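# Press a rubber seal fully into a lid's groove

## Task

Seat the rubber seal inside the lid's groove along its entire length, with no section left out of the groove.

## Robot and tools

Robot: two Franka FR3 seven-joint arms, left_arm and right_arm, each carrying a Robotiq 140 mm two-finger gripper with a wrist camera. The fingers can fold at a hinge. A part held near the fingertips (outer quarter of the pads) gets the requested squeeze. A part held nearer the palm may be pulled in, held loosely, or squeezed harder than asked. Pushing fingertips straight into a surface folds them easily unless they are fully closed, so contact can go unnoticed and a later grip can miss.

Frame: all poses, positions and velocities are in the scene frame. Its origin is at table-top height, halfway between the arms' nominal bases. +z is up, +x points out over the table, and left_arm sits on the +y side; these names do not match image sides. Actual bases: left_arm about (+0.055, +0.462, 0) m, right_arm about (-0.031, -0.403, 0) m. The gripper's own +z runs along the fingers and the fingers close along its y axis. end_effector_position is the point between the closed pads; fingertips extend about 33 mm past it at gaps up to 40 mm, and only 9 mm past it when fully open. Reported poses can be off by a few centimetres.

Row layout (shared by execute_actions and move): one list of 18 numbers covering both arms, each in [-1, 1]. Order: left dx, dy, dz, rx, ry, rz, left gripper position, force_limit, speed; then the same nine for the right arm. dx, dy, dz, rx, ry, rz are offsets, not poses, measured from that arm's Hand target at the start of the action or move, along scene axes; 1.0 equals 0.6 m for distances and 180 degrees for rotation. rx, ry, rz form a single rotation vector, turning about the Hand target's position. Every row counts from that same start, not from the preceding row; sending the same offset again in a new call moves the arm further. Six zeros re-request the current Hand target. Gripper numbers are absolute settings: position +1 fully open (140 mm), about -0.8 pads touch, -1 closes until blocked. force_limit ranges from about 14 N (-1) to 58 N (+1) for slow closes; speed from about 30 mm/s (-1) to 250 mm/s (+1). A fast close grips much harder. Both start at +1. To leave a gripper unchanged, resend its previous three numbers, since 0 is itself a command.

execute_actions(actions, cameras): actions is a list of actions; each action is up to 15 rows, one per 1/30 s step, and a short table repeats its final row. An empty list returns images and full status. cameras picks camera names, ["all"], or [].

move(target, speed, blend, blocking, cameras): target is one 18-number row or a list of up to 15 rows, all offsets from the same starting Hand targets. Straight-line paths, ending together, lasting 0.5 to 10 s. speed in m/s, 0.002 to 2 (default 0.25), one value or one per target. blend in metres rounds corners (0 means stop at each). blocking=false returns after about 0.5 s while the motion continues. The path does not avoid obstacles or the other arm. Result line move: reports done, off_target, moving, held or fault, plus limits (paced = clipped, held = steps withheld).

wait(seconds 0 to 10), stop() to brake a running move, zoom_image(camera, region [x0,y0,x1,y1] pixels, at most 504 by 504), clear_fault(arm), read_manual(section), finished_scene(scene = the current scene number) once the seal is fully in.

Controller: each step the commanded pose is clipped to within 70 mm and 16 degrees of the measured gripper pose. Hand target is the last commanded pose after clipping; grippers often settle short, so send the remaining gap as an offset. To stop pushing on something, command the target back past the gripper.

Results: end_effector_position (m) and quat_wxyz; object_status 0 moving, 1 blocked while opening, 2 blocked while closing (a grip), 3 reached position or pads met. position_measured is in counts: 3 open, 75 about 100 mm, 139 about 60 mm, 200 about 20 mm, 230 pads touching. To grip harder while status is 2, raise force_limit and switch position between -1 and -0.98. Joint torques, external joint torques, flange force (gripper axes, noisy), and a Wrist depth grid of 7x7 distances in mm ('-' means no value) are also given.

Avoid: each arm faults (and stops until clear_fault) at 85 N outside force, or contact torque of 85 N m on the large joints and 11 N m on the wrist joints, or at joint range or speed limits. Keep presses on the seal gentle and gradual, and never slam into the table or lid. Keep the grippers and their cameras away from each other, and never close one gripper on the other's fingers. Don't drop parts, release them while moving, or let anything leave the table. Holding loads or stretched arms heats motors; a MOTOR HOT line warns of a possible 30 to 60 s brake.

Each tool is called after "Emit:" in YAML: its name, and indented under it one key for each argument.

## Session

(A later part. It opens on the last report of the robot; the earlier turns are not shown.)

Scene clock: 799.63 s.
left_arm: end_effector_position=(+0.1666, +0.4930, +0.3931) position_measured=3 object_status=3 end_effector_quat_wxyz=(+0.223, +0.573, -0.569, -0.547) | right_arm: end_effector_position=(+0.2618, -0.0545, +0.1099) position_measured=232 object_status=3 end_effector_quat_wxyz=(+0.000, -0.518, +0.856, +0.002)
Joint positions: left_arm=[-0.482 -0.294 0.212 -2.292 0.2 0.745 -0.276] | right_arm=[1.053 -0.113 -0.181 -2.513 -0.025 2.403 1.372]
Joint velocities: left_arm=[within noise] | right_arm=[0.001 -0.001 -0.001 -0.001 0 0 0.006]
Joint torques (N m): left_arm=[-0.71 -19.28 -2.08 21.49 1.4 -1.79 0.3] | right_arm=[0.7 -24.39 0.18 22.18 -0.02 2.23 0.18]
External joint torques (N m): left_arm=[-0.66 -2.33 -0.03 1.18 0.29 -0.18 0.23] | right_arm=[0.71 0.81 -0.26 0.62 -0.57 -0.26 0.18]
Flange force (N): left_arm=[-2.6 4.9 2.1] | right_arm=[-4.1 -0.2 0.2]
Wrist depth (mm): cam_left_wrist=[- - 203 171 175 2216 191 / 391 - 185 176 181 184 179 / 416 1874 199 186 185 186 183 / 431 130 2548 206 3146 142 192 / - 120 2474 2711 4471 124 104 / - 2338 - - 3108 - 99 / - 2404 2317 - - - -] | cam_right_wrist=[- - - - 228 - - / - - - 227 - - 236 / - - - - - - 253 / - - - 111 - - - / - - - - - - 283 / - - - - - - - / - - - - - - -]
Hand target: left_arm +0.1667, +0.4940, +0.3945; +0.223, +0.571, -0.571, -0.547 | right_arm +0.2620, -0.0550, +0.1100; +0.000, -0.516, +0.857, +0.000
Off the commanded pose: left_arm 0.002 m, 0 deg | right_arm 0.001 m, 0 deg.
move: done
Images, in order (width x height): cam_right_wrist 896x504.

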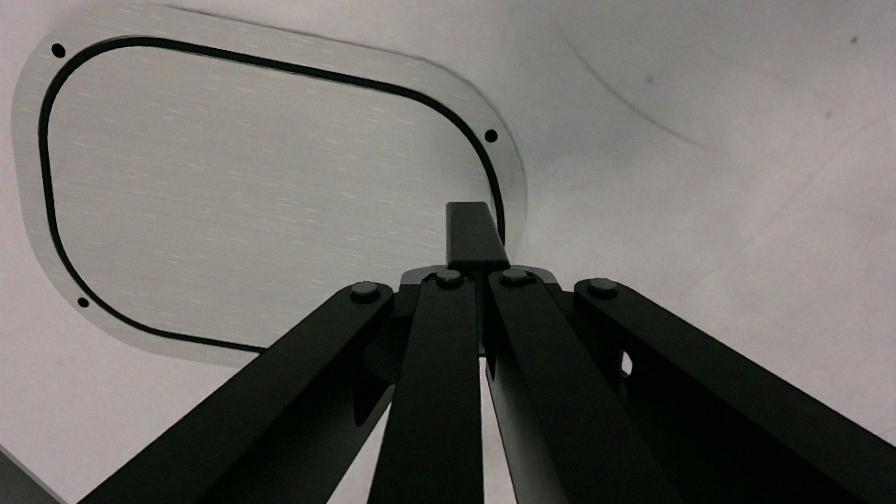

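Emit:
move:
  target: [0,0,0,0,0,0,1,1,1,-0.025,-0.033,0,0,0,0.95,-1,-0.5,-0.5]
  speed: 0.5
  cameras: ["cam_right_wrist"]

Scene clock: 807.27 s.
left_arm: end_effector_position=(+0.1666, +0.4930, +0.3931) position_measured=3 object_status=3 end_effector_quat_wxyz=(+0.223, +0.573, -0.569, -0.547) | right_arm: end_effector_position=(+0.2466, -0.0745, +0.1097) position_measured=232 object_status=3 end_effector_quat_wxyz=(+0.000, +0.897, +0.443, +0.000)
Joint positions: left_arm=[-0.482 -0.294 0.212 -2.292 0.2 0.745 -0.276] | right_arm=[1.885 -0.34 -1.034 -2.576 -0.415 2.353 -1.311]
Joint velocities: left_arm=[within noise] | right_arm=[0 0 -0.001 0 0.001 0 -0.005]
Joint torques (N m): left_arm=[-0.73 -19.33 -2.07 21.41 1.4 -1.78 0.3] | right_arm=[1.48 -8.49 6.03 21.19 0.45 2.42 -0.43]
External joint torques (N m): left_arm=[-0.74 -2.38 -0.08 1.08 0.29 -0.18 0.23] | right_arm=[1.5 -0.51 -1.32 0.62 -0.16 -0.27 -0.43]
Flange force (N): left_arm=[-2.5 4.9 2.6] | right_arm=[9.1 1.3 3.1]
Wrist depth (mm): cam_left_wrist=[380 497 236 171 176 213 186 / 404 496 192 176 181 184 178 / 413 1782 199 186 185 186 183 / - 130 2548 207 220 133 193 / - 130 - 3444 3226 124 104 / - 2216 2896 2770 2770 - 99 / - - 2124 2574 - - -] | cam_right_wrist=[- - - - - - - / - - - - - - - / - - 254 - - - - / - - - 112 256 - - / - - - - - - - / - - - - - - - / - - - - - - -]
Hand target: left_arm +0.1667, +0.4940, +0.3945; +0.223, +0.571, -0.571, -0.547 | right_arm +0.2470, -0.0748, +0.1100; +0.000, +0.895, +0.447, +0.000
Off the commanded pose: left_arm 0.002 m, 0 deg | right_arm 0.001 m, 1 deg.
move: done; limits=paced
Images, in order (width x height): cam_right_wrist 896x504.

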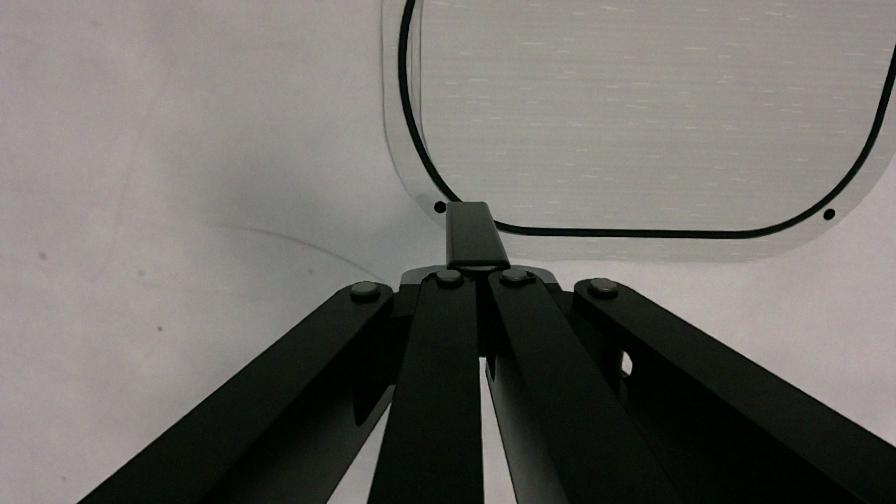

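Emit:
zoom_image:
  camera: "cam_right_wrist"
  region: [350, 0, 550, 240]

Scaled by 2.100 from the camera's 896x504 image, which has a finer 1280x720 frame.

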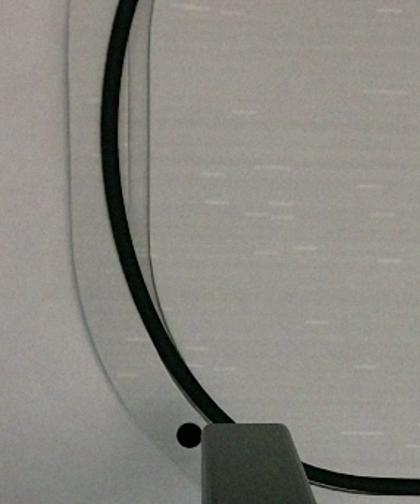

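Emit:
move:
  target:
    - [0,0,0,0,0,0,1,1,1,0.0088,0.0327,-0.07,0,0,0.1094,-1,-0.5,-0.5]
    - [0,0,0,0,0,0,1,1,1,0.0088,0.0327,-0.1033,0,0,0.1094,-1,-0.5,-0.5]
  speed: [0.25,0.1]
  blend: [0.005,0]
  cameras: ["cam_right_wrist"]

Emit:
zoom_image:
  camera: "cam_right_wrist"
  region: [300, 0, 620, 260]

Scene clock: 816.80 s.
left_arm: end_effector_position=(+0.1666, +0.4930, +0.3931) position_measured=3 object_status=3 end_effector_quat_wxyz=(+0.223, +0.573, -0.569, -0.547) | right_arm: end_effector_position=(+0.2523, -0.0548, +0.0481) position_measured=232 object_status=3 end_effector_quat_wxyz=(-0.001, +0.807, +0.591, +0.001)
Joint positions: left_arm=[-0.482 -0.294 0.212 -2.292 0.2 0.745 -0.276] | right_arm=[2.568 -0.108 -1.702 -2.566 -0.199 2.574 -1.804]
Joint velocities: left_arm=[within noise] | right_arm=[0.002 -0.001 0 0.002 -0.003 -0.005 0]
Joint torques (N m): left_arm=[-0.67 -19.31 -2.05 21.42 1.39 -1.78 0.3] | right_arm=[1.23 3.28 1.32 19.62 0 2.34 -0.22]
External joint torques (N m): left_arm=[-0.68 -2.26 -0.06 1.08 0.28 -0.16 0.23] | right_arm=[1.24 -0.85 -1.6 0.66 -0.49 -0.32 -0.22]
Flange force (N): left_arm=[-2.4 4.6 2.3] | right_arm=[0.0 0.0 0.0]
Wrist depth (mm): cam_left_wrist=[376 - 203 171 175 197 2055 / - - 194 176 181 184 178 / - - 199 186 185 186 183 / - 130 2682 205 2863 133 192 / - 120 2382 3034 3070 132 104 / - 2523 2896 2832 2963 3353 99 / - 2255 2474 2548 - - -] | cam_right_wrist=[- - - 163 160 - - / - - - 170 170 - 173 / - - - 173 - - - / - - - 118 - 190 - / - - - - - 191 - / - - - - - - - / - - - - - - -]
Hand target: left_arm +0.1667, +0.4940, +0.3945; +0.223, +0.571, -0.571, -0.547 | right_arm +0.2523, -0.0552, +0.0480; +0.000, +0.805, +0.593, +0.000
Off the commanded pose: left_arm 0.002 m, 0 deg | right_arm 0.000 m, 0 deg.
move: done
Images, in order (width x height): cam_right_wrist 896x504.

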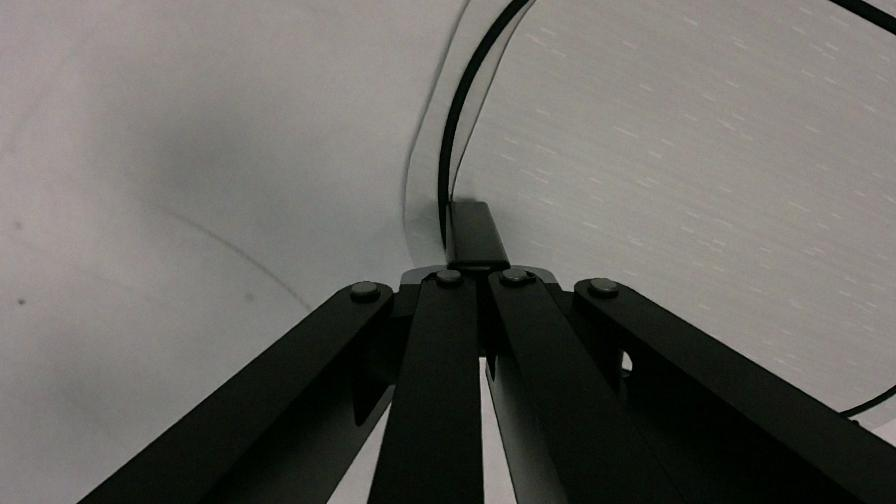

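Scaled by 1.575 from the camera's 896x504 image, which has a finer 1280x720 frame.

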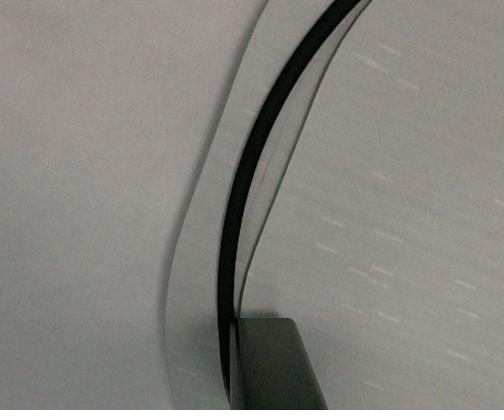

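Emit:
move:
  target: [0,0,0,0,0,0,1,1,1,-0.0075,0.0198,0,0,0,0,-1,-0.5,-0.5]
  speed: 0.1
  cameras: ["cam_right_wrist"]

Emit:
zoom_image:
  camera: "cam_right_wrist"
  region: [340, 60, 580, 260]

Scene clock: 821.97 s.
left_arm: end_effector_position=(+0.1666, +0.4930, +0.3931) position_measured=3 object_status=3 end_effector_quat_wxyz=(+0.223, +0.573, -0.569, -0.547) | right_arm: end_effector_position=(+0.2475, -0.0429, +0.0481) position_measured=232 object_status=3 end_effector_quat_wxyz=(-0.001, +0.803, +0.595, +0.001)
Joint positions: left_arm=[-0.482 -0.294 0.212 -2.292 0.2 0.745 -0.276] | right_arm=[2.695 -0.132 -1.807 -2.544 -0.233 2.564 -1.766]
Joint velocities: left_arm=[within noise] | right_arm=[0.001 0 0 -0.001 -0.001 0.001 0.006]
Joint torques (N m): left_arm=[-0.72 -19.33 -2.03 21.46 1.4 -1.79 0.31] | right_arm=[1.43 6.93 2.41 19.63 0.06 2.42 0.29]
External joint torques (N m): left_arm=[-0.68 -2.37 0.01 1.15 0.29 -0.18 0.23] | right_arm=[1.46 -0.56 -1.12 0.56 -0.44 -0.26 0.29]
Flange force (N): left_arm=[-2.7 4.9 2.3] | right_arm=[0.0 0.0 0.0]
Wrist depth (mm): cam_left_wrist=[381 406 203 171 174 198 - / 378 - 185 175 181 184 178 / 436 1655 197 186 185 186 183 / 483 130 2600 207 215 133 192 / - 130 2600 3034 2474 123 104 / - 2450 2682 - 3108 - 99 / - 2863 - - 2474 - -] | cam_right_wrist=[- - - - - - 161 / - - - - - 168 170 / - - - 176 - - 178 / - - - 140 - - - / - - - - - 196 - / - - - - - - - / - - - - - - -]
Hand target: left_arm +0.1667, +0.4940, +0.3945; +0.223, +0.571, -0.571, -0.547 | right_arm +0.2478, -0.0433, +0.0480; +0.000, +0.805, +0.593, +0.000
Off the commanded pose: left_arm 0.002 m, 0 deg | right_arm 0.001 m, 0 deg.
move: done
Images, in order (width x height): cam_right_wrist 896x504.

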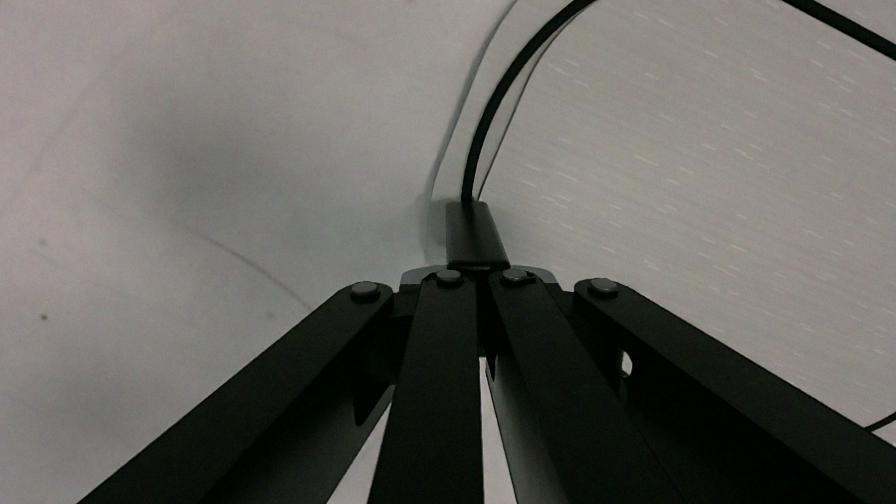

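Scaled by 2.100 from the camera's 896x504 image, which has a finer 1280x720 frame.

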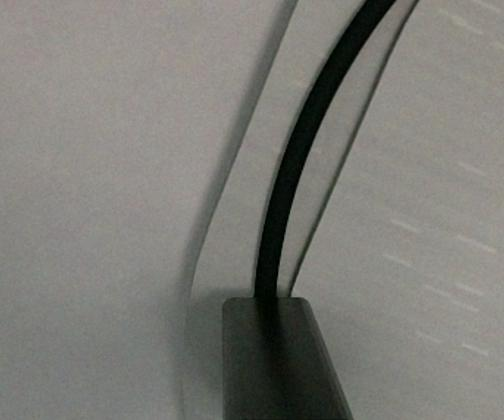

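Emit:
move:
  target:
    - [0,0,0,0,0,0,1,1,1,0.0005,0.0005,0,0,0,-0.0333,-1,-0.5,-0.5]
    - [0,0,0,0,0,0,1,1,1,-0.0027,0.0010,-0.01,0,0,-0.0333,-1,-0.5,-0.5]
  speed: [0.1,0.04]
  cameras: []

Scene clock: 825.53 s.
left_arm: end_effector_position=(+0.1666, +0.4930, +0.3931) position_measured=3 object_status=3 end_effector_quat_wxyz=(+0.223, +0.573, -0.569, -0.547) | right_arm: end_effector_position=(+0.2476, -0.0443, +0.0424) position_measured=232 object_status=3 end_effector_quat_wxyz=(+0.001, +0.834, +0.551, -0.001)
Joint positions: left_arm=[-0.482 -0.294 0.212 -2.292 0.2 0.745 -0.276] | right_arm=[2.79 -0.137 -1.905 -2.544 -0.245 2.574 -1.65]
Joint velocities: left_arm=[within noise] | right_arm=[0 -0.001 -0.002 -0.001 -0.001 0.001 0.006]
Joint torques (N m): left_arm=[-0.71 -19.34 -2.07 21.42 1.39 -1.78 0.31] | right_arm=[2.66 8.36 3.4 18.16 0.16 3 0.19]
External joint torques (N m): left_arm=[-0.76 -2.39 -0.12 1.11 0.27 -0.18 0.23] | right_arm=[2.62 -1.79 -0.25 -0.53 -0.32 0.34 0.19]
Flange force (N): left_arm=[-2.4 5.0 2.5] | right_arm=[0.0 0.0 0.0]
Wrist depth (mm): cam_left_wrist=[- - 249 170 177 204 2089 / - - 193 175 181 184 179 / - 2360 199 187 185 186 183 / - 130 2023 207 - 133 193 / - 130 2896 2896 3267 131 104 / - 2382 2548 - - - - / - 2338 2450 2929 2998 - -] | cam_right_wrist=[- - - 159 - - - / - 170 - 162 - - - / - - - 168 - - - / - - - 119 - - - / - - - - - 188 - / - - - - - - - / - - - - - - -]
Hand target: left_arm +0.1667, +0.4940, +0.3945; +0.223, +0.571, -0.571, -0.547 | right_arm +0.2462, -0.0427, +0.0420; +0.000, +0.835, +0.550, +0.000
Off the commanded pose: left_arm 0.002 m, 0 deg | right_arm 0.002 m, 0 deg.
move: done
No camera images: "cameras" was empty.

Emit:
move:
  target:
    - [0,0,0,0,0,0,1,1,1,0.0047,-0.0012,-0.0033,0,0,0,-1,-0.5,-0.5]
    - [0,0,0,0,0,0,1,1,1,0.0032,-0.0005,-0.0092,0,0,0,-1,-0.5,-0.5]
  speed: [0.05,0.05]
  blend: [0.001,0]
  cameras: ["cam_right_wrist"]

Emit:
zoom_image:
  camera: "cam_right_wrist"
  region: [340, 60, 580, 260]

Scene clock: 827.93 s.
left_arm: end_effector_position=(+0.1666, +0.4930, +0.3931) position_measured=3 object_status=3 end_effector_quat_wxyz=(+0.223, +0.573, -0.569, -0.547) | right_arm: end_effector_position=(+0.2510, -0.0412, +0.0406) position_measured=232 object_status=3 end_effector_quat_wxyz=(+0.003, +0.834, +0.552, +0.003)
Joint positions: left_arm=[-0.482 -0.294 0.212 -2.292 0.2 0.745 -0.276] | right_arm=[2.838 -0.157 -1.955 -2.533 -0.287 2.577 -1.62]
Joint velocities: left_arm=[within noise] | right_arm=[0.001 0 0 0.001 -0.001 0.001 0.008]
Joint torques (N m): left_arm=[-0.68 -19.32 -2.08 21.45 1.4 -1.78 0.31] | right_arm=[1.55 6.37 1.08 13.27 -0.44 3.69 0.13]
External joint torques (N m): left_arm=[-0.73 -2.37 -0.14 1.12 0.28 -0.18 0.23] | right_arm=[1.6 -5.48 -2.95 -5.37 -0.93 1.02 0.13]
Flange force (N): left_arm=[-2.4 5.0 2.4] | right_arm=[0.0 0.0 0.0]
Wrist depth (mm): cam_left_wrist=[376 515 204 170 174 195 2023 / - - 186 176 181 184 178 / 434 2800 200 187 185 186 182 / - 130 2498 206 3108 141 193 / - 120 2800 2141 3353 - 104 / - 2404 4471 2740 - - 99 / - 2523 2178 2711 - - -] | cam_right_wrist=[- - 165 153 153 156 - / - - - - - - 163 / - - - 167 169 172 173 / - - - 118 175 - 181 / - - - - - - - / - - - - - - - / - - - - - - -]
Hand target: left_arm +0.1667, +0.4940, +0.3945; +0.223, +0.571, -0.571, -0.547 | right_arm +0.2481, -0.0430, +0.0365; +0.000, +0.835, +0.550, +0.000
Off the commanded pose: left_arm 0.002 m, 0 deg | right_arm 0.005 m, 0 deg.
move: off_target (right_arm)
Images, in order (width x height): cam_right_wrist 896x504.

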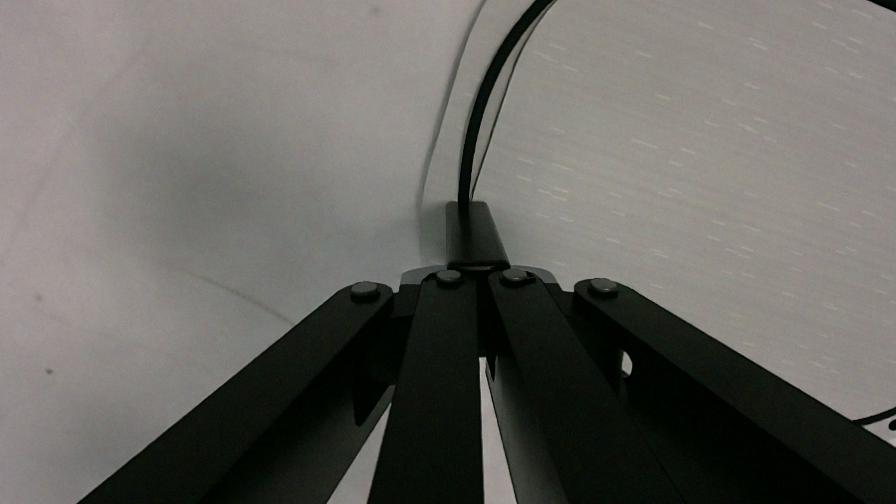

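Scaled by 2.100 from the camera's 896x504 image, which has a finer 1280x720 frame.

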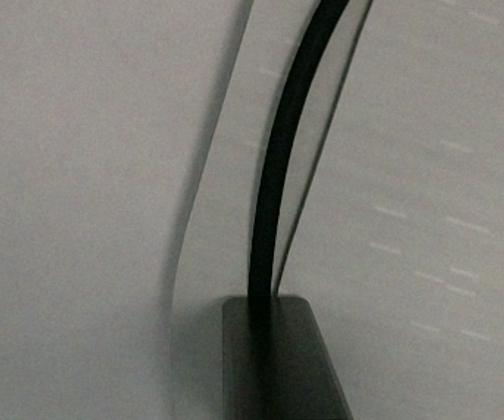

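Emit:
move:
  target:
    - [0,0,0,0,0,0,1,1,1,-0.0003,-0.0003,0.0125,0,0,0,-1,-0.5,-0.5]
    - [0,0,0,0,0,0,1,1,1,-0.0037,0.0003,0.0083,0,0,0,-1,-0.5,-0.5]
    - [0,0,0,0,0,0,1,1,1,-0.0052,-0.0032,0,0,0,0,-1,-0.5,-0.5]
  speed: [0.08,0.05,0.05]
  blend: [0.001,0.001,0]
  cameras: ["cam_right_wrist"]

Emit:
zoom_image:
  camera: "cam_right_wrist"
  region: [340, 60, 580, 260]

Scene clock: 831.70 s.
left_arm: end_effector_position=(+0.1666, +0.4930, +0.3931) position_measured=3 object_status=3 end_effector_quat_wxyz=(+0.223, +0.573, -0.569, -0.547) | right_arm: end_effector_position=(+0.2501, -0.0428, +0.0405) position_measured=232 object_status=3 end_effector_quat_wxyz=(+0.001, +0.835, +0.550, +0.005)
Joint positions: left_arm=[-0.482 -0.294 0.212 -2.292 0.2 0.745 -0.276] | right_arm=[2.816 -0.145 -1.935 -2.545 -0.269 2.589 -1.629]
Joint velocities: left_arm=[within noise] | right_arm=[0.001 0 -0.002 0.001 -0.004 -0.001 0.001]
Joint torques (N m): left_arm=[-0.7 -19.3 -2.05 21.43 1.39 -1.79 0.28] | right_arm=[3.22 6.16 2.34 13.2 0.03 2.86 0.15]
External joint torques (N m): left_arm=[-0.73 -2.44 -0.1 1.14 0.28 -0.18 0.2] | right_arm=[3.19 -4.91 -1.47 -5.36 -0.45 0.18 0.15]
Flange force (N): left_arm=[-2.4 5.1 2.6] | right_arm=[0.0 0.0 0.0]
Wrist depth (mm): cam_left_wrist=[368 - 203 171 174 205 1975 / 376 - 185 175 181 184 178 / - 539 199 186 186 187 183 / - 130 2574 206 210 133 192 / - 130 3108 3070 - 123 104 / - 2382 2711 3353 - - 99 / - 2655 2450 2360 2474 - -] | cam_right_wrist=[- - - 153 154 156 155 / - - - 160 - 162 161 / - - - 170 - 167 - / - 190 - 119 - - - / - 196 - - - - - / - - - - - - - / - - - - - - -]
Hand target: left_arm +0.1667, +0.4940, +0.3945; +0.223, +0.571, -0.571, -0.547 | right_arm +0.2450, -0.0450, +0.0365; +0.000, +0.835, +0.550, +0.000
Off the commanded pose: left_arm 0.002 m, 0 deg | right_arm 0.007 m, 1 deg.
move: off_target (right_arm)
Images, in order (width x height): cam_right_wrist 896x504.

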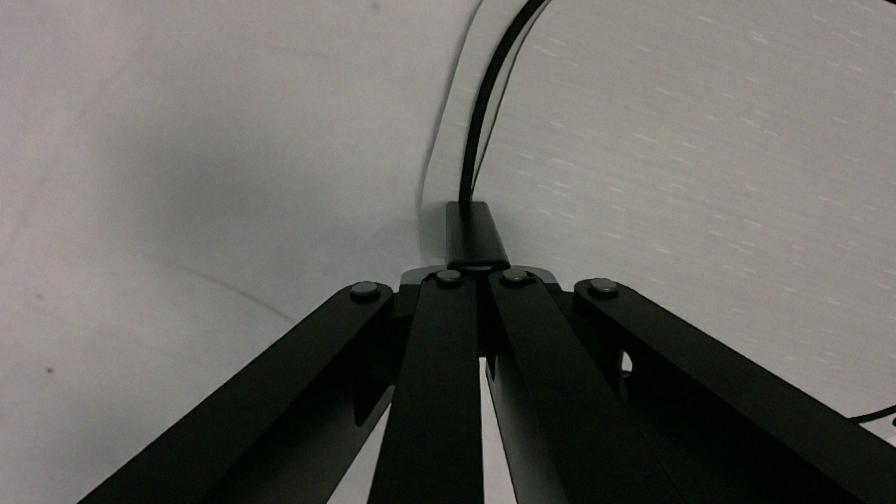

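Scaled by 2.100 from the camera's 896x504 image, which has a finer 1280x720 frame.

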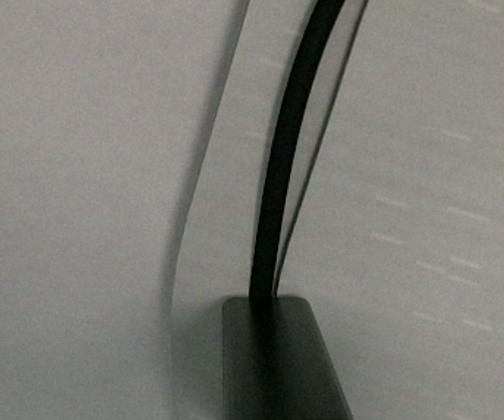

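Emit:
move:
  target:
    - [0,0,0,0,0,0,1,1,1,0.006,0.003,0.025,0,0,0,-1,-0.5,-0.5]
    - [0,0,0,0,0,0,1,1,1,-0.016,-0.058,0.04,0,0,0.12,-1,-0.5,-0.5]
  speed: [0.1,0.1]
  blend: [0.003,0]
  cameras: ["cam_right_wrist"]

Emit:
zoom_image:
  camera: "cam_right_wrist"
  region: [340, 0, 620, 260]

Scene clock: 837.07 s.
left_arm: end_effector_position=(+0.1666, +0.4930, +0.3931) position_measured=3 object_status=3 end_effector_quat_wxyz=(+0.223, +0.573, -0.569, -0.547) | right_arm: end_effector_position=(+0.2362, -0.0804, +0.0607) position_measured=232 object_status=3 end_effector_quat_wxyz=(+0.000, +0.720, +0.694, -0.001)
Joint positions: left_arm=[-0.482 -0.294 0.212 -2.292 0.2 0.745 -0.276] | right_arm=[2.856 0.247 -1.921 -2.642 0.401 2.514 -2.514]
Joint velocities: left_arm=[within noise] | right_arm=[0 0 0.001 0.001 0.002 0 -0.006]
Joint torques (N m): left_arm=[-0.7 -19.33 -2.03 21.43 1.38 -1.77 0.31] | right_arm=[1.37 4.27 -5.86 18.72 0.87 2.81 -0.44]
External joint torques (N m): left_arm=[-0.7 -2.3 -0.03 1.1 0.27 -0.16 0.23] | right_arm=[1.31 0.33 0.1 -0.45 0.32 0.23 -0.44]
Flange force (N): left_arm=[-2.5 4.7 2.3] | right_arm=[0.0 0.0 0.0]
Wrist depth (mm): cam_left_wrist=[364 433 203 170 175 203 195 / 380 - 187 175 181 184 178 / - 1666 199 186 185 186 183 / - 130 2574 203 3267 141 193 / - 130 3108 3185 3310 132 104 / - 2450 - 2740 3353 3804 99 / - 1975 2523 - - - -] | cam_right_wrist=[- - 178 - - 172 - / - - 188 177 - 180 183 / - 203 - - - 191 188 / - - - 116 - - - / - - - - - - - / - - - - - - - / - - - - - - -]
Hand target: left_arm +0.1667, +0.4940, +0.3945; +0.223, +0.571, -0.571, -0.547 | right_arm +0.2354, -0.0798, +0.0605; +0.000, +0.717, +0.697, +0.000
Off the commanded pose: left_arm 0.002 m, 0 deg | right_arm 0.001 m, 0 deg.
joint sent to its limit (right arm) — joint 1 (waist), upper limit. The joint targets still meet the commanded pose.
move: done
Images, in order (width x height): cam_right_wrist 896x504.

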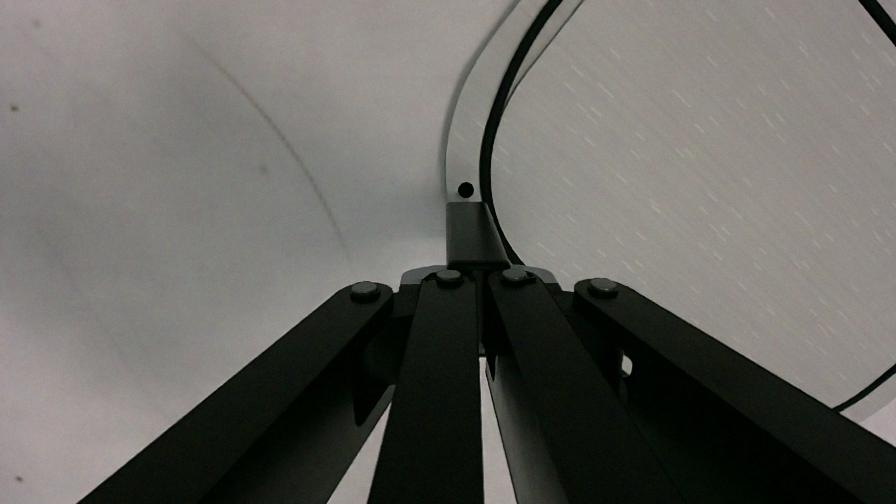

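Scaled by 1.800 from the camera's 896x504 image, which has a finer 1280x720 frame.

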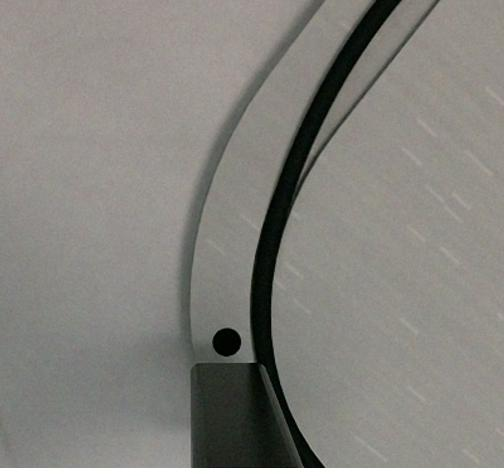

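Emit:
move:
  target: [0,0,0,0,0,0,1,1,1,0.0268,0.0767,-0.0217,0,0,-0.1278,-1,-0.5,-0.5]
  speed: 0.12
  cameras: ["cam_right_wrist"]

Emit:
zoom_image:
  camera: "cam_right_wrist"
  region: [340, 0, 620, 260]

Scene clock: 843.87 s.
left_arm: end_effector_position=(+0.1666, +0.4930, +0.3931) position_measured=3 object_status=3 end_effector_quat_wxyz=(+0.223, +0.573, -0.569, -0.547) | right_arm: end_effector_position=(+0.2521, -0.0339, +0.0478) position_measured=232 object_status=3 end_effector_quat_wxyz=(+0.001, +0.839, +0.545, +0.001)
Joint positions: left_arm=[-0.482 -0.294 0.212 -2.292 0.2 0.745 -0.276] | right_arm=[2.321 0.302 -1.356 -2.492 0.503 2.499 -2.164]
Joint velocities: left_arm=[within noise] | right_arm=[0 -0.001 0 0.002 0.001 -0.002 0.004]
Joint torques (N m): left_arm=[-0.7 -19.31 -2.08 21.43 1.38 -1.78 0.31] | right_arm=[0.6 -11.4 -8.07 19.51 0.81 2.42 0.23]
External joint torques (N m): left_arm=[-0.73 -2.21 -0.12 1.05 0.27 -0.17 0.23] | right_arm=[0.48 0.76 0.09 0.68 0.26 -0.21 0.23]
Flange force (N): left_arm=[-2.3 4.6 2.2] | right_arm=[0.0 0.0 0.0]
Wrist depth (mm): cam_left_wrist=[374 - 243 171 175 204 191 / - 467 194 176 181 184 179 / - 522 196 187 185 186 183 / - 130 2998 207 2627 124 192 / - 130 3444 3108 3693 - 104 / - 2498 2574 3589 - - 99 / - 2600 2800 2275 - - -] | cam_right_wrist=[- - - - 159 160 - / - - - 169 - - - / - - - 173 - - - / - - 190 115 - - - / - 205 - - - 195 203 / - - - - - - - / - - - - - - -]
Hand target: left_arm +0.1667, +0.4940, +0.3945; +0.223, +0.571, -0.571, -0.547 | right_arm +0.2514, -0.0337, +0.0475; +0.000, +0.842, +0.540, +0.000
Off the commanded pose: left_arm 0.002 m, 0 deg | right_arm 0.001 m, 1 deg.
move: done
Images, in order (width x height): cam_right_wrist 896x504.

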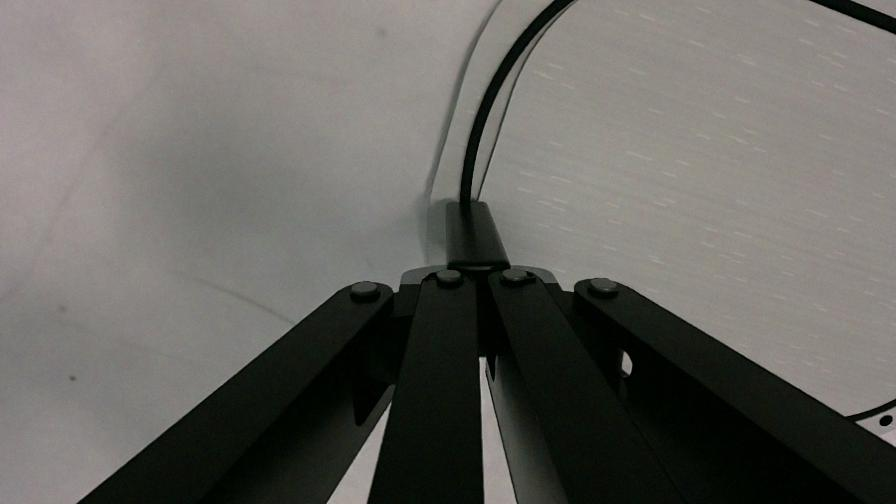

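Scaled by 1.800 from the camera's 896x504 image, which has a finer 1280x720 frame.

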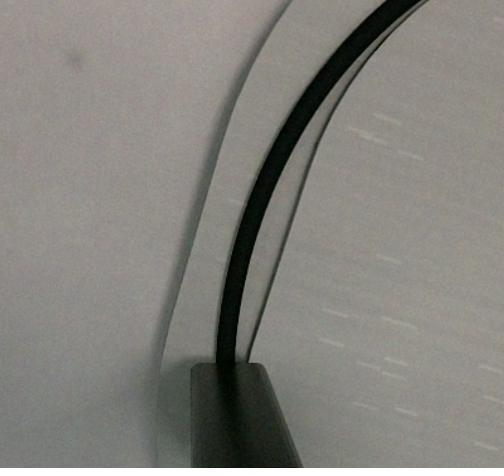

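Emit:
move:
  target:
    - [0,0,0,0,0,0,1,1,1,-0.0035,0.0022,0,0,0,-0.0417,-1,-0.5,-0.5]
    - [0,0,0,0,0,0,1,1,1,-0.0035,0.0022,-0.01,0,0,-0.0417,-1,-0.5,-0.5]
    - [0,0,0,0,0,0,1,1,1,0.0015,-0.0008,-0.0122,0,0,-0.0417,-1,-0.5,-0.5]
    - [0,0,0,0,0,0,1,1,1,-0.002,-0.0013,-0.0175,0,0,-0.0417,-1,-0.5,-0.5]
  speed: [0.1,0.06,0.05,0.05]
  blend: [0.002,0.001,0.001,0]
  cameras: ["cam_right_wrist"]

Emit:
zoom_image:
  camera: "cam_right_wrist"
  region: [340, 0, 620, 260]

Scene clock: 847.77 s.
left_arm: end_effector_position=(+0.1666, +0.4930, +0.3931) position_measured=3 object_status=3 end_effector_quat_wxyz=(+0.223, +0.573, -0.569, -0.547) | right_arm: end_effector_position=(+0.2539, -0.0343, +0.0409) position_measured=232 object_status=3 end_effector_quat_wxyz=(-0.001, +0.874, +0.486, +0.001)
Joint positions: left_arm=[-0.482 -0.294 0.212 -2.292 0.2 0.745 -0.276] | right_arm=[2.291 0.352 -1.324 -2.484 0.588 2.49 -2.091]
Joint torques (N m): left_arm=[-0.7 -19.31 -2.08 21.41 1.39 -1.77 0.29] | right_arm=[0.62 -10.64 -3.7 14.3 1.85 3.76 0.22]
External joint torques (N m): left_arm=[-0.67 -2.34 -0.06 1.1 0.28 -0.17 0.22] | right_arm=[0.6 3.15 5.85 -4.04 1.29 1.12 0.22]
Flange force (N): left_arm=[-2.5 4.8 2.4] | right_arm=[0.0 0.0 0.0]
Wrist depth (mm): cam_left_wrist=[- - 234 170 176 201 1991 / 398 542 187 175 181 183 179 / 398 600 199 187 186 186 183 / - 130 2255 210 3589 133 192 / - 130 3034 2682 3861 132 104 / - 2450 2627 2382 2427 3226 99 / - - 2317 - - 2929 -] | cam_right_wrist=[- - - 153 153 155 157 / - - - 160 - 161 161 / - - - 166 - - 170 / - - - 126 175 - - / - - - - - - - / - - - - - - 199 / - - - - - - -]
Hand target: left_arm +0.1667, +0.4940, +0.3945; +0.223, +0.571, -0.571, -0.547 | right_arm +0.2502, -0.0345, +0.0370; +0.000, +0.875, +0.484, +0.000
Off the commanded pose: left_arm 0.002 m, 0 deg | right_arm 0.005 m, 0 deg.
move: off_target (right_arm)
Images, in order (width x height): cam_right_wrist 896x504.

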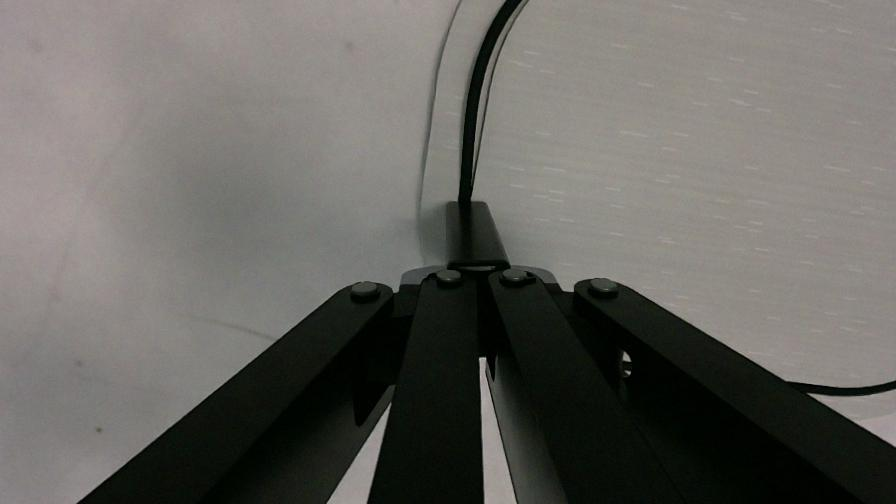

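Scaled by 1.800 from the camera's 896x504 image, which has a finer 1280x720 frame.

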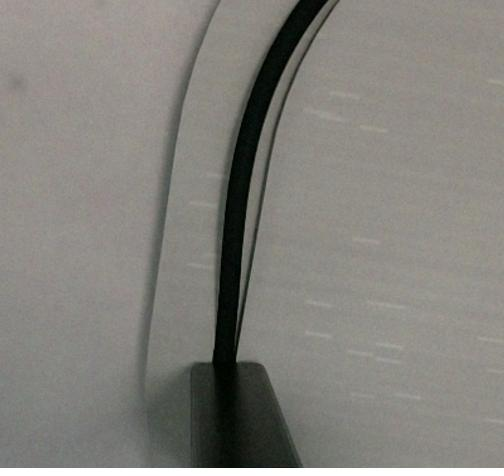

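Emit:
move:
  target:
    - [0,0,0,0,0,0,1,1,1,0.004,0.001,0.015,0,0,0,-1,-0.5,-0.5]
    - [0,0,0,0,0,0,1,1,1,0.0093,0.0177,0.0167,0,0,-0.0528,-1,-0.5,-0.5]
    - [0,0,0,0,0,0,1,1,1,0.0093,0.0177,0.0072,0,0,-0.0528,-1,-0.5,-0.5]
    - [0,0,0,0,0,0,1,1,1,0.0138,0.0137,0.0053,0,0,-0.0528,-1,-0.5,-0.5]
    - [0,0,0,0,0,0,1,1,1,0.0075,0.0142,-0.0003,0,0,-0.0528,-1,-0.5,-0.5]
  speed: [0.1,0.12,0.06,0.05,0.05]
  blend: [0.003,0.002,0.001,0.001,0]
  cameras: ["cam_right_wrist"]

Emit:
zoom_image:
  camera: "cam_right_wrist"
  region: [340, 0, 620, 260]

Scene clock: 851.47 s.
left_arm: end_effector_position=(+0.1666, +0.4930, +0.3931) position_measured=3 object_status=3 end_effector_quat_wxyz=(+0.223, +0.573, -0.569, -0.547) | right_arm: end_effector_position=(+0.2626, -0.0268, +0.0416) position_measured=232 object_status=3 end_effector_quat_wxyz=(+0.000, +0.912, +0.411, +0.005)
Joint positions: left_arm=[-0.482 -0.294 0.212 -2.292 0.2 0.745 -0.276] | right_arm=[2.275 0.429 -1.313 -2.445 0.675 2.452 -1.982]
Joint velocities: left_arm=[within noise] | right_arm=[-0.001 -0.002 0 -0.001 0 0 0.007]
Joint torques (N m): left_arm=[-0.67 -19.34 -2.06 21.49 1.37 -1.78 0.34] | right_arm=[2.63 -14.21 -5.08 15.15 2.06 2.61 0.26]
External joint torques (N m): left_arm=[-0.65 -2.45 -0.05 1.21 0.25 -0.18 0.26] | right_arm=[2.63 1.46 6.63 -2.77 1.48 -0.05 0.26]
Flange force (N): left_arm=[-2.6 5.1 2.4] | right_arm=[8.4 -6.8 29.3]
Wrist depth (mm): cam_left_wrist=[- - 205 171 175 195 1991 / - 538 187 175 181 184 178 / 433 1975 199 187 186 187 183 / - 130 2655 206 3398 141 192 / - 130 2800 2770 3353 - 99 / - 2296 2770 2627 3310 - 99 / - 2574 2427 2863 - - -] | cam_right_wrist=[- - - 153 152 - 155 / - - - - 160 - - / - - - - - - - / - - - 118 - - - / - - - - - - - / - - - - - - 198 / - - - - - - -]
Hand target: left_arm +0.1667, +0.4940, +0.3945; +0.223, +0.571, -0.571, -0.547 | right_arm +0.2547, -0.0260, +0.0368; +0.000, +0.912, +0.410, +0.000
Off the commanded pose: left_arm 0.002 m, 0 deg | right_arm 0.009 m, 1 deg.
move: off_target (right_arm)
Images, in order (width x height): cam_right_wrist 896x504.

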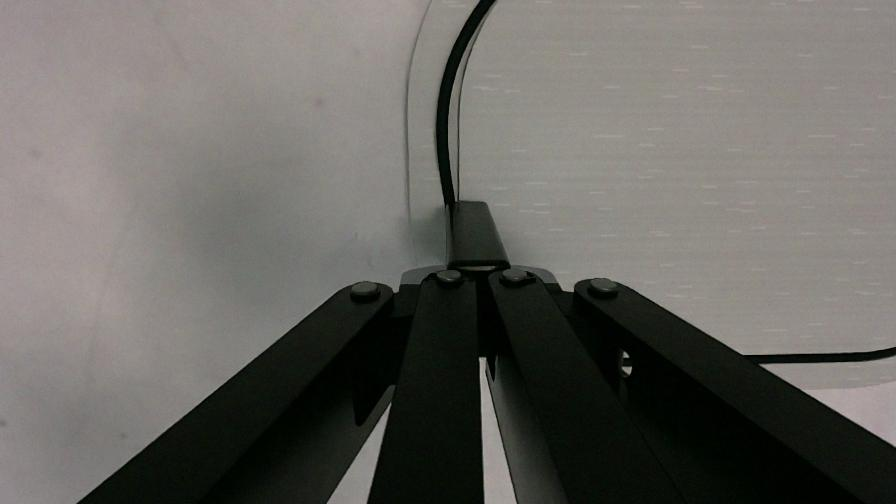

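Scaled by 1.800 from the camera's 896x504 image, which has a finer 1280x720 frame.

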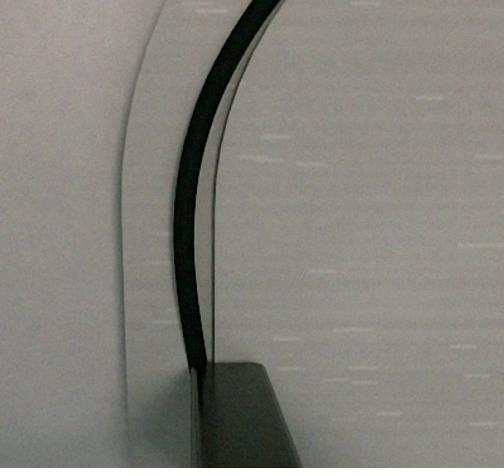

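Emit:
move:
  target:
    - [0,0,0,0,0,0,1,1,1,0.0122,-0.001,0.0145,0,0,0,-1,-0.5,-0.5]
    - [0,0,0,0,0,0,1,1,1,-0.0017,0.0008,0.0145,0,0,0,-1,-0.5,-0.5]
    - [0,0,0,0,0,0,1,1,1,-0.0017,0.0008,0.0075,0,0,0,-1,-0.5,-0.5]
    - [0,0,0,0,0,0,1,1,1,0.0008,-0.0013,0.0057,0,0,0,-1,-0.5,-0.5]
    - [0,0,0,0,0,0,1,1,1,-0.0037,-0.002,-0.0005,0,0,0,-1,-0.5,-0.5]
  speed: [0.1,0.1,0.06,0.05,0.05]
  blend: [0.003,0.002,0.001,0.001,0]
  cameras: ["cam_right_wrist"]

Emit:
zoom_image:
  camera: "cam_right_wrist"
  region: [340, 0, 620, 260]

Scene clock: 854.93 s.
left_arm: end_effector_position=(+0.1666, +0.4930, +0.3931) position_measured=3 object_status=3 end_effector_quat_wxyz=(+0.223, +0.573, -0.569, -0.547) | right_arm: end_effector_position=(+0.2585, -0.0257, +0.0414) position_measured=232 object_status=3 end_effector_quat_wxyz=(-0.001, +0.912, +0.410, +0.004)
Joint positions: left_arm=[-0.482 -0.294 0.212 -2.292 0.2 0.745 -0.276] | right_arm=[2.29 0.427 -1.32 -2.45 0.678 2.453 -1.976]
Joint torques (N m): left_arm=[-0.71 -19.36 -2.08 21.43 1.39 -1.79 0.32] | right_arm=[1.27 -13.75 -6.07 13.47 1.65 2.78 0.02]
External joint torques (N m): left_arm=[-0.73 -2.28 -0.09 1.04 0.28 -0.18 0.24] | right_arm=[1.22 1.64 5.57 -4.48 1.06 0.11 0.02]
Flange force (N): left_arm=[-2.4 4.7 2.5] | right_arm=[5.4 -3.1 30.0]
Wrist depth (mm): cam_left_wrist=[375 426 231 170 175 2235 2007 / 396 503 194 176 181 184 179 / 433 - 199 187 186 186 182 / - 130 2574 206 227 124 193 / - 120 3185 3108 - 124 104 / - 2360 3267 3444 - - 99 / - 2141 - - - - -] | cam_right_wrist=[- - - 151 - - 155 / - - - 159 - - 161 / - - - - 171 - 168 / 190 - - 115 - - 178 / - - - - - - - / - - - - - - - / - - - - - - -]
Hand target: left_arm +0.1667, +0.4940, +0.3945; +0.223, +0.571, -0.571, -0.547 | right_arm +0.2525, -0.0272, +0.0365; +0.000, +0.912, +0.410, +0.000
Off the commanded pose: left_arm 0.002 m, 0 deg | right_arm 0.008 m, 1 deg.
move: off_target (right_arm)
Images, in order (width x height): cam_right_wrist 896x504.

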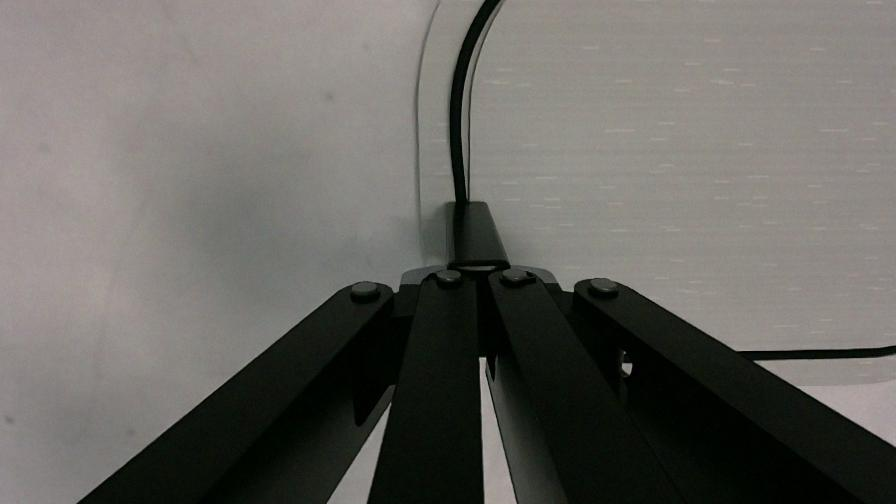

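Scaled by 1.800 from the camera's 896x504 image, which has a finer 1280x720 frame.

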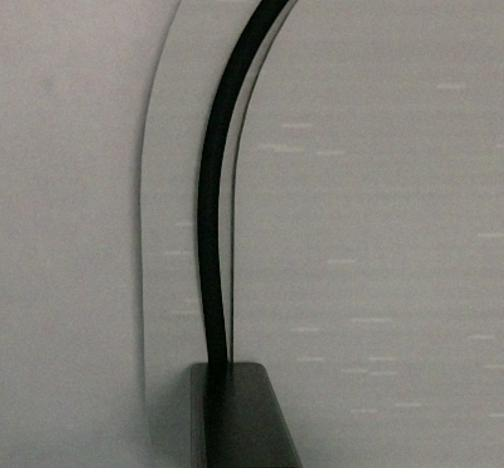

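Emit:
move:
  target:
    - [0,0,0,0,0,0,1,1,1,0.009,0.002,0.0142,0,0,0,-1,-0.5,-0.5]
    - [0,0,0,0,0,0,1,1,1,0.004,0.0045,0.008,0,0,0,-1,-0.5,-0.5]
    - [0,0,0,0,0,0,1,1,1,-0.0033,0.0003,-0.0042,0,0,0,-1,-0.5,-0.5]
  speed: [0.1,0.06,0.05]
  blend: [0.002,0.001,0]
  cameras: ["cam_right_wrist"]

Emit:
zoom_image:
  camera: "cam_right_wrist"
  region: [340, 0, 620, 260]

Scene clock: 859.40 s.
left_arm: end_effector_position=(+0.1666, +0.4930, +0.3931) position_measured=3 object_status=3 end_effector_quat_wxyz=(+0.223, +0.573, -0.569, -0.547) | right_arm: end_effector_position=(+0.2589, -0.0251, +0.0411) position_measured=232 object_status=3 end_effector_quat_wxyz=(-0.002, +0.913, +0.409, +0.005)
Joint positions: left_arm=[-0.482 -0.294 0.212 -2.292 0.2 0.745 -0.276] | right_arm=[2.288 0.427 -1.317 -2.45 0.682 2.457 -1.975]
Joint velocities: left_arm=[within noise] | right_arm=[-0.002 -0.004 0 -0.001 0.001 0.002 -0.001]
Joint torques (N m): left_arm=[-0.71 -19.34 -2.07 21.45 1.4 -1.77 0.3] | right_arm=[1.34 -12.92 -3.41 11.3 2.13 2.97 -0.02]
External joint torques (N m): left_arm=[-0.7 -2.38 -0.07 1.16 0.29 -0.16 0.22] | right_arm=[1.31 2.5 8.22 -6.6 1.55 0.3 -0.02]
Flange force (N): left_arm=[-2.5 4.9 2.4] | right_arm=[10.1 -3.5 47.1]
Wrist depth (mm): cam_left_wrist=[381 - 205 171 176 215 - / 357 - 187 175 181 183 178 / - - 195 187 185 186 182 / 438 130 2770 206 227 132 193 / - 130 3034 3108 3310 132 104 / - 2474 2498 - 3310 - 99 / - 2255 - - 2998 - -] | cam_right_wrist=[- - - 152 - 153 - / - - - 162 - - - / - - 179 166 - 170 - / - - - 113 174 - - / - - - - - - 187 / - - - - - - 196 / - - - - - - -]
Hand target: left_arm +0.1667, +0.4940, +0.3945; +0.223, +0.571, -0.571, -0.547 | right_arm +0.2505, -0.0270, +0.0340; +0.000, +0.912, +0.410, +0.000
Off the commanded pose: left_arm 0.002 m, 0 deg | right_arm 0.011 m, 1 deg.
move: off_target (right_arm)
Images, in order (width x height): cam_right_wrist 896x504.

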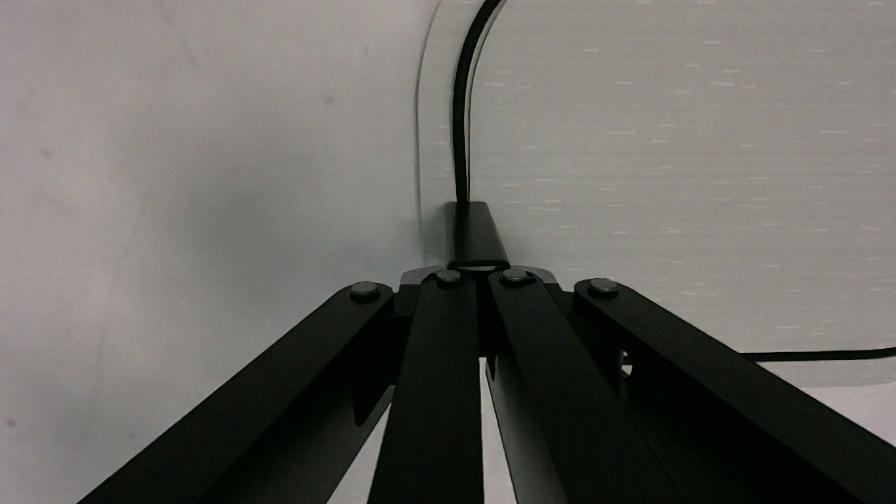

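Scaled by 1.800 from the camera's 896x504 image, which has a finer 1280x720 frame.

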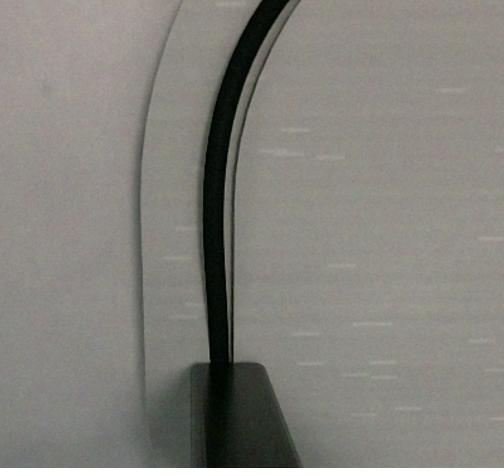

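Emit:
move:
  target:
    - [0,0,0,0,0,0,1,1,1,0.0133,0.0033,0.0192,0,0,0,-1,-0.5,-0.5]
    - [0,0,0,0,0,0,1,1,1,0.0165,0.0178,0.0192,0,0,0,-1,-0.5,-0.5]
    - [0,0,0,0,0,0,1,1,1,0.0165,0.0178,0.0125,0,0,0,-1,-0.5,-0.5]
    - [0,0,0,0,0,0,1,1,1,0.0208,0.0142,0.0105,0,0,0,-1,-0.5,-0.5]
    - [0,0,0,0,0,0,1,1,1,0.008,0.0117,0.0008,0,0,0,-1,-0.5,-0.5]
  speed: [0.1,0.1,0.06,0.05,0.05]
  blend: [0.003,0.002,0.001,0.001,0]
  cameras: ["cam_right_wrist"]

Emit:
zoom_image:
  camera: "cam_right_wrist"
  region: [340, 0, 620, 260]

Scene clock: 862.33 s.
left_arm: end_effector_position=(+0.1666, +0.4930, +0.3931) position_measured=3 object_status=3 end_effector_quat_wxyz=(+0.223, +0.573, -0.569, -0.547) | right_arm: end_effector_position=(+0.2629, -0.0173, +0.0411) position_measured=232 object_status=3 end_effector_quat_wxyz=(-0.003, +0.913, +0.408, +0.005)
Joint positions: left_arm=[-0.482 -0.294 0.212 -2.292 0.2 0.745 -0.276] | right_arm=[2.247 0.439 -1.28 -2.421 0.686 2.446 -1.974]
Joint torques (N m): left_arm=[-0.72 -19.32 -2.07 21.46 1.4 -1.78 0.33] | right_arm=[1.38 -13.52 -5.57 11.47 1.59 2.71 -0.07]
External joint torques (N m): left_arm=[-0.75 -2.31 -0.1 1.12 0.28 -0.17 0.25] | right_arm=[1.37 3.44 6.4 -6.51 0.99 0.05 -0.07]
Flange force (N): left_arm=[-2.5 4.8 2.3] | right_arm=[2.7 -3.0 34.2]
Wrist depth (mm): cam_left_wrist=[- 438 202 171 174 201 191 / 403 465 186 176 181 184 179 / 449 - 196 187 185 186 183 / - 130 2450 203 2998 133 192 / - 120 - 3226 3398 132 104 / - 2296 - - 2627 - 99 / - 2800 2106 2574 2998 - -] | cam_right_wrist=[- - - 152 - 153 - / - 172 - - - 163 161 / - - 182 - 169 - - / - - - 115 - - 182 / - - - - - - 191 / - - - - - - 197 / - - - - - - -]
Hand target: left_arm +0.1667, +0.4940, +0.3945; +0.223, +0.571, -0.571, -0.547 | right_arm +0.2553, -0.0200, +0.0344; +0.000, +0.912, +0.410, +0.000
Off the commanded pose: left_arm 0.002 m, 0 deg | right_arm 0.010 m, 1 deg.
move: off_target (right_arm)
Images, in order (width x height): cam_right_wrist 896x504.

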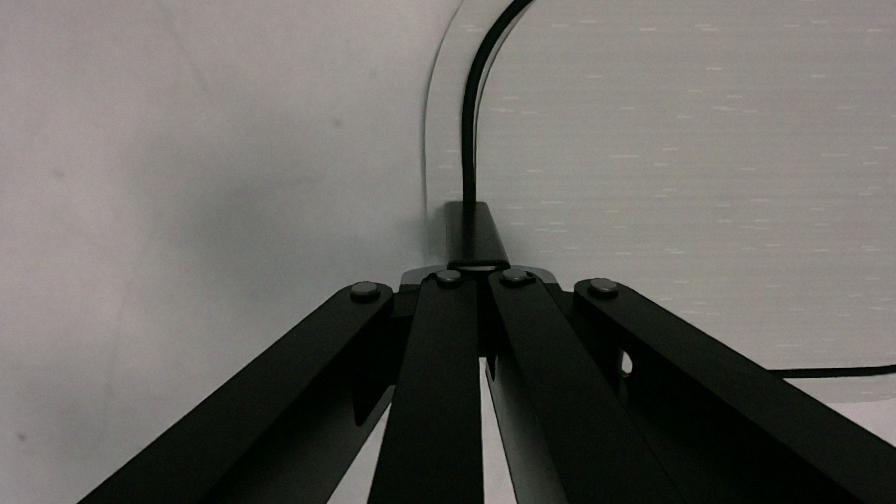

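Scaled by 1.800 from the camera's 896x504 image, which has a finer 1280x720 frame.

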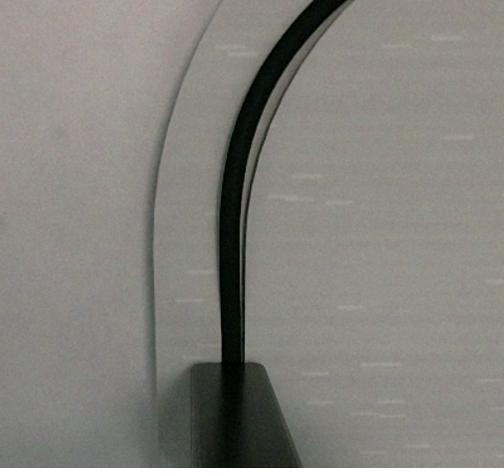

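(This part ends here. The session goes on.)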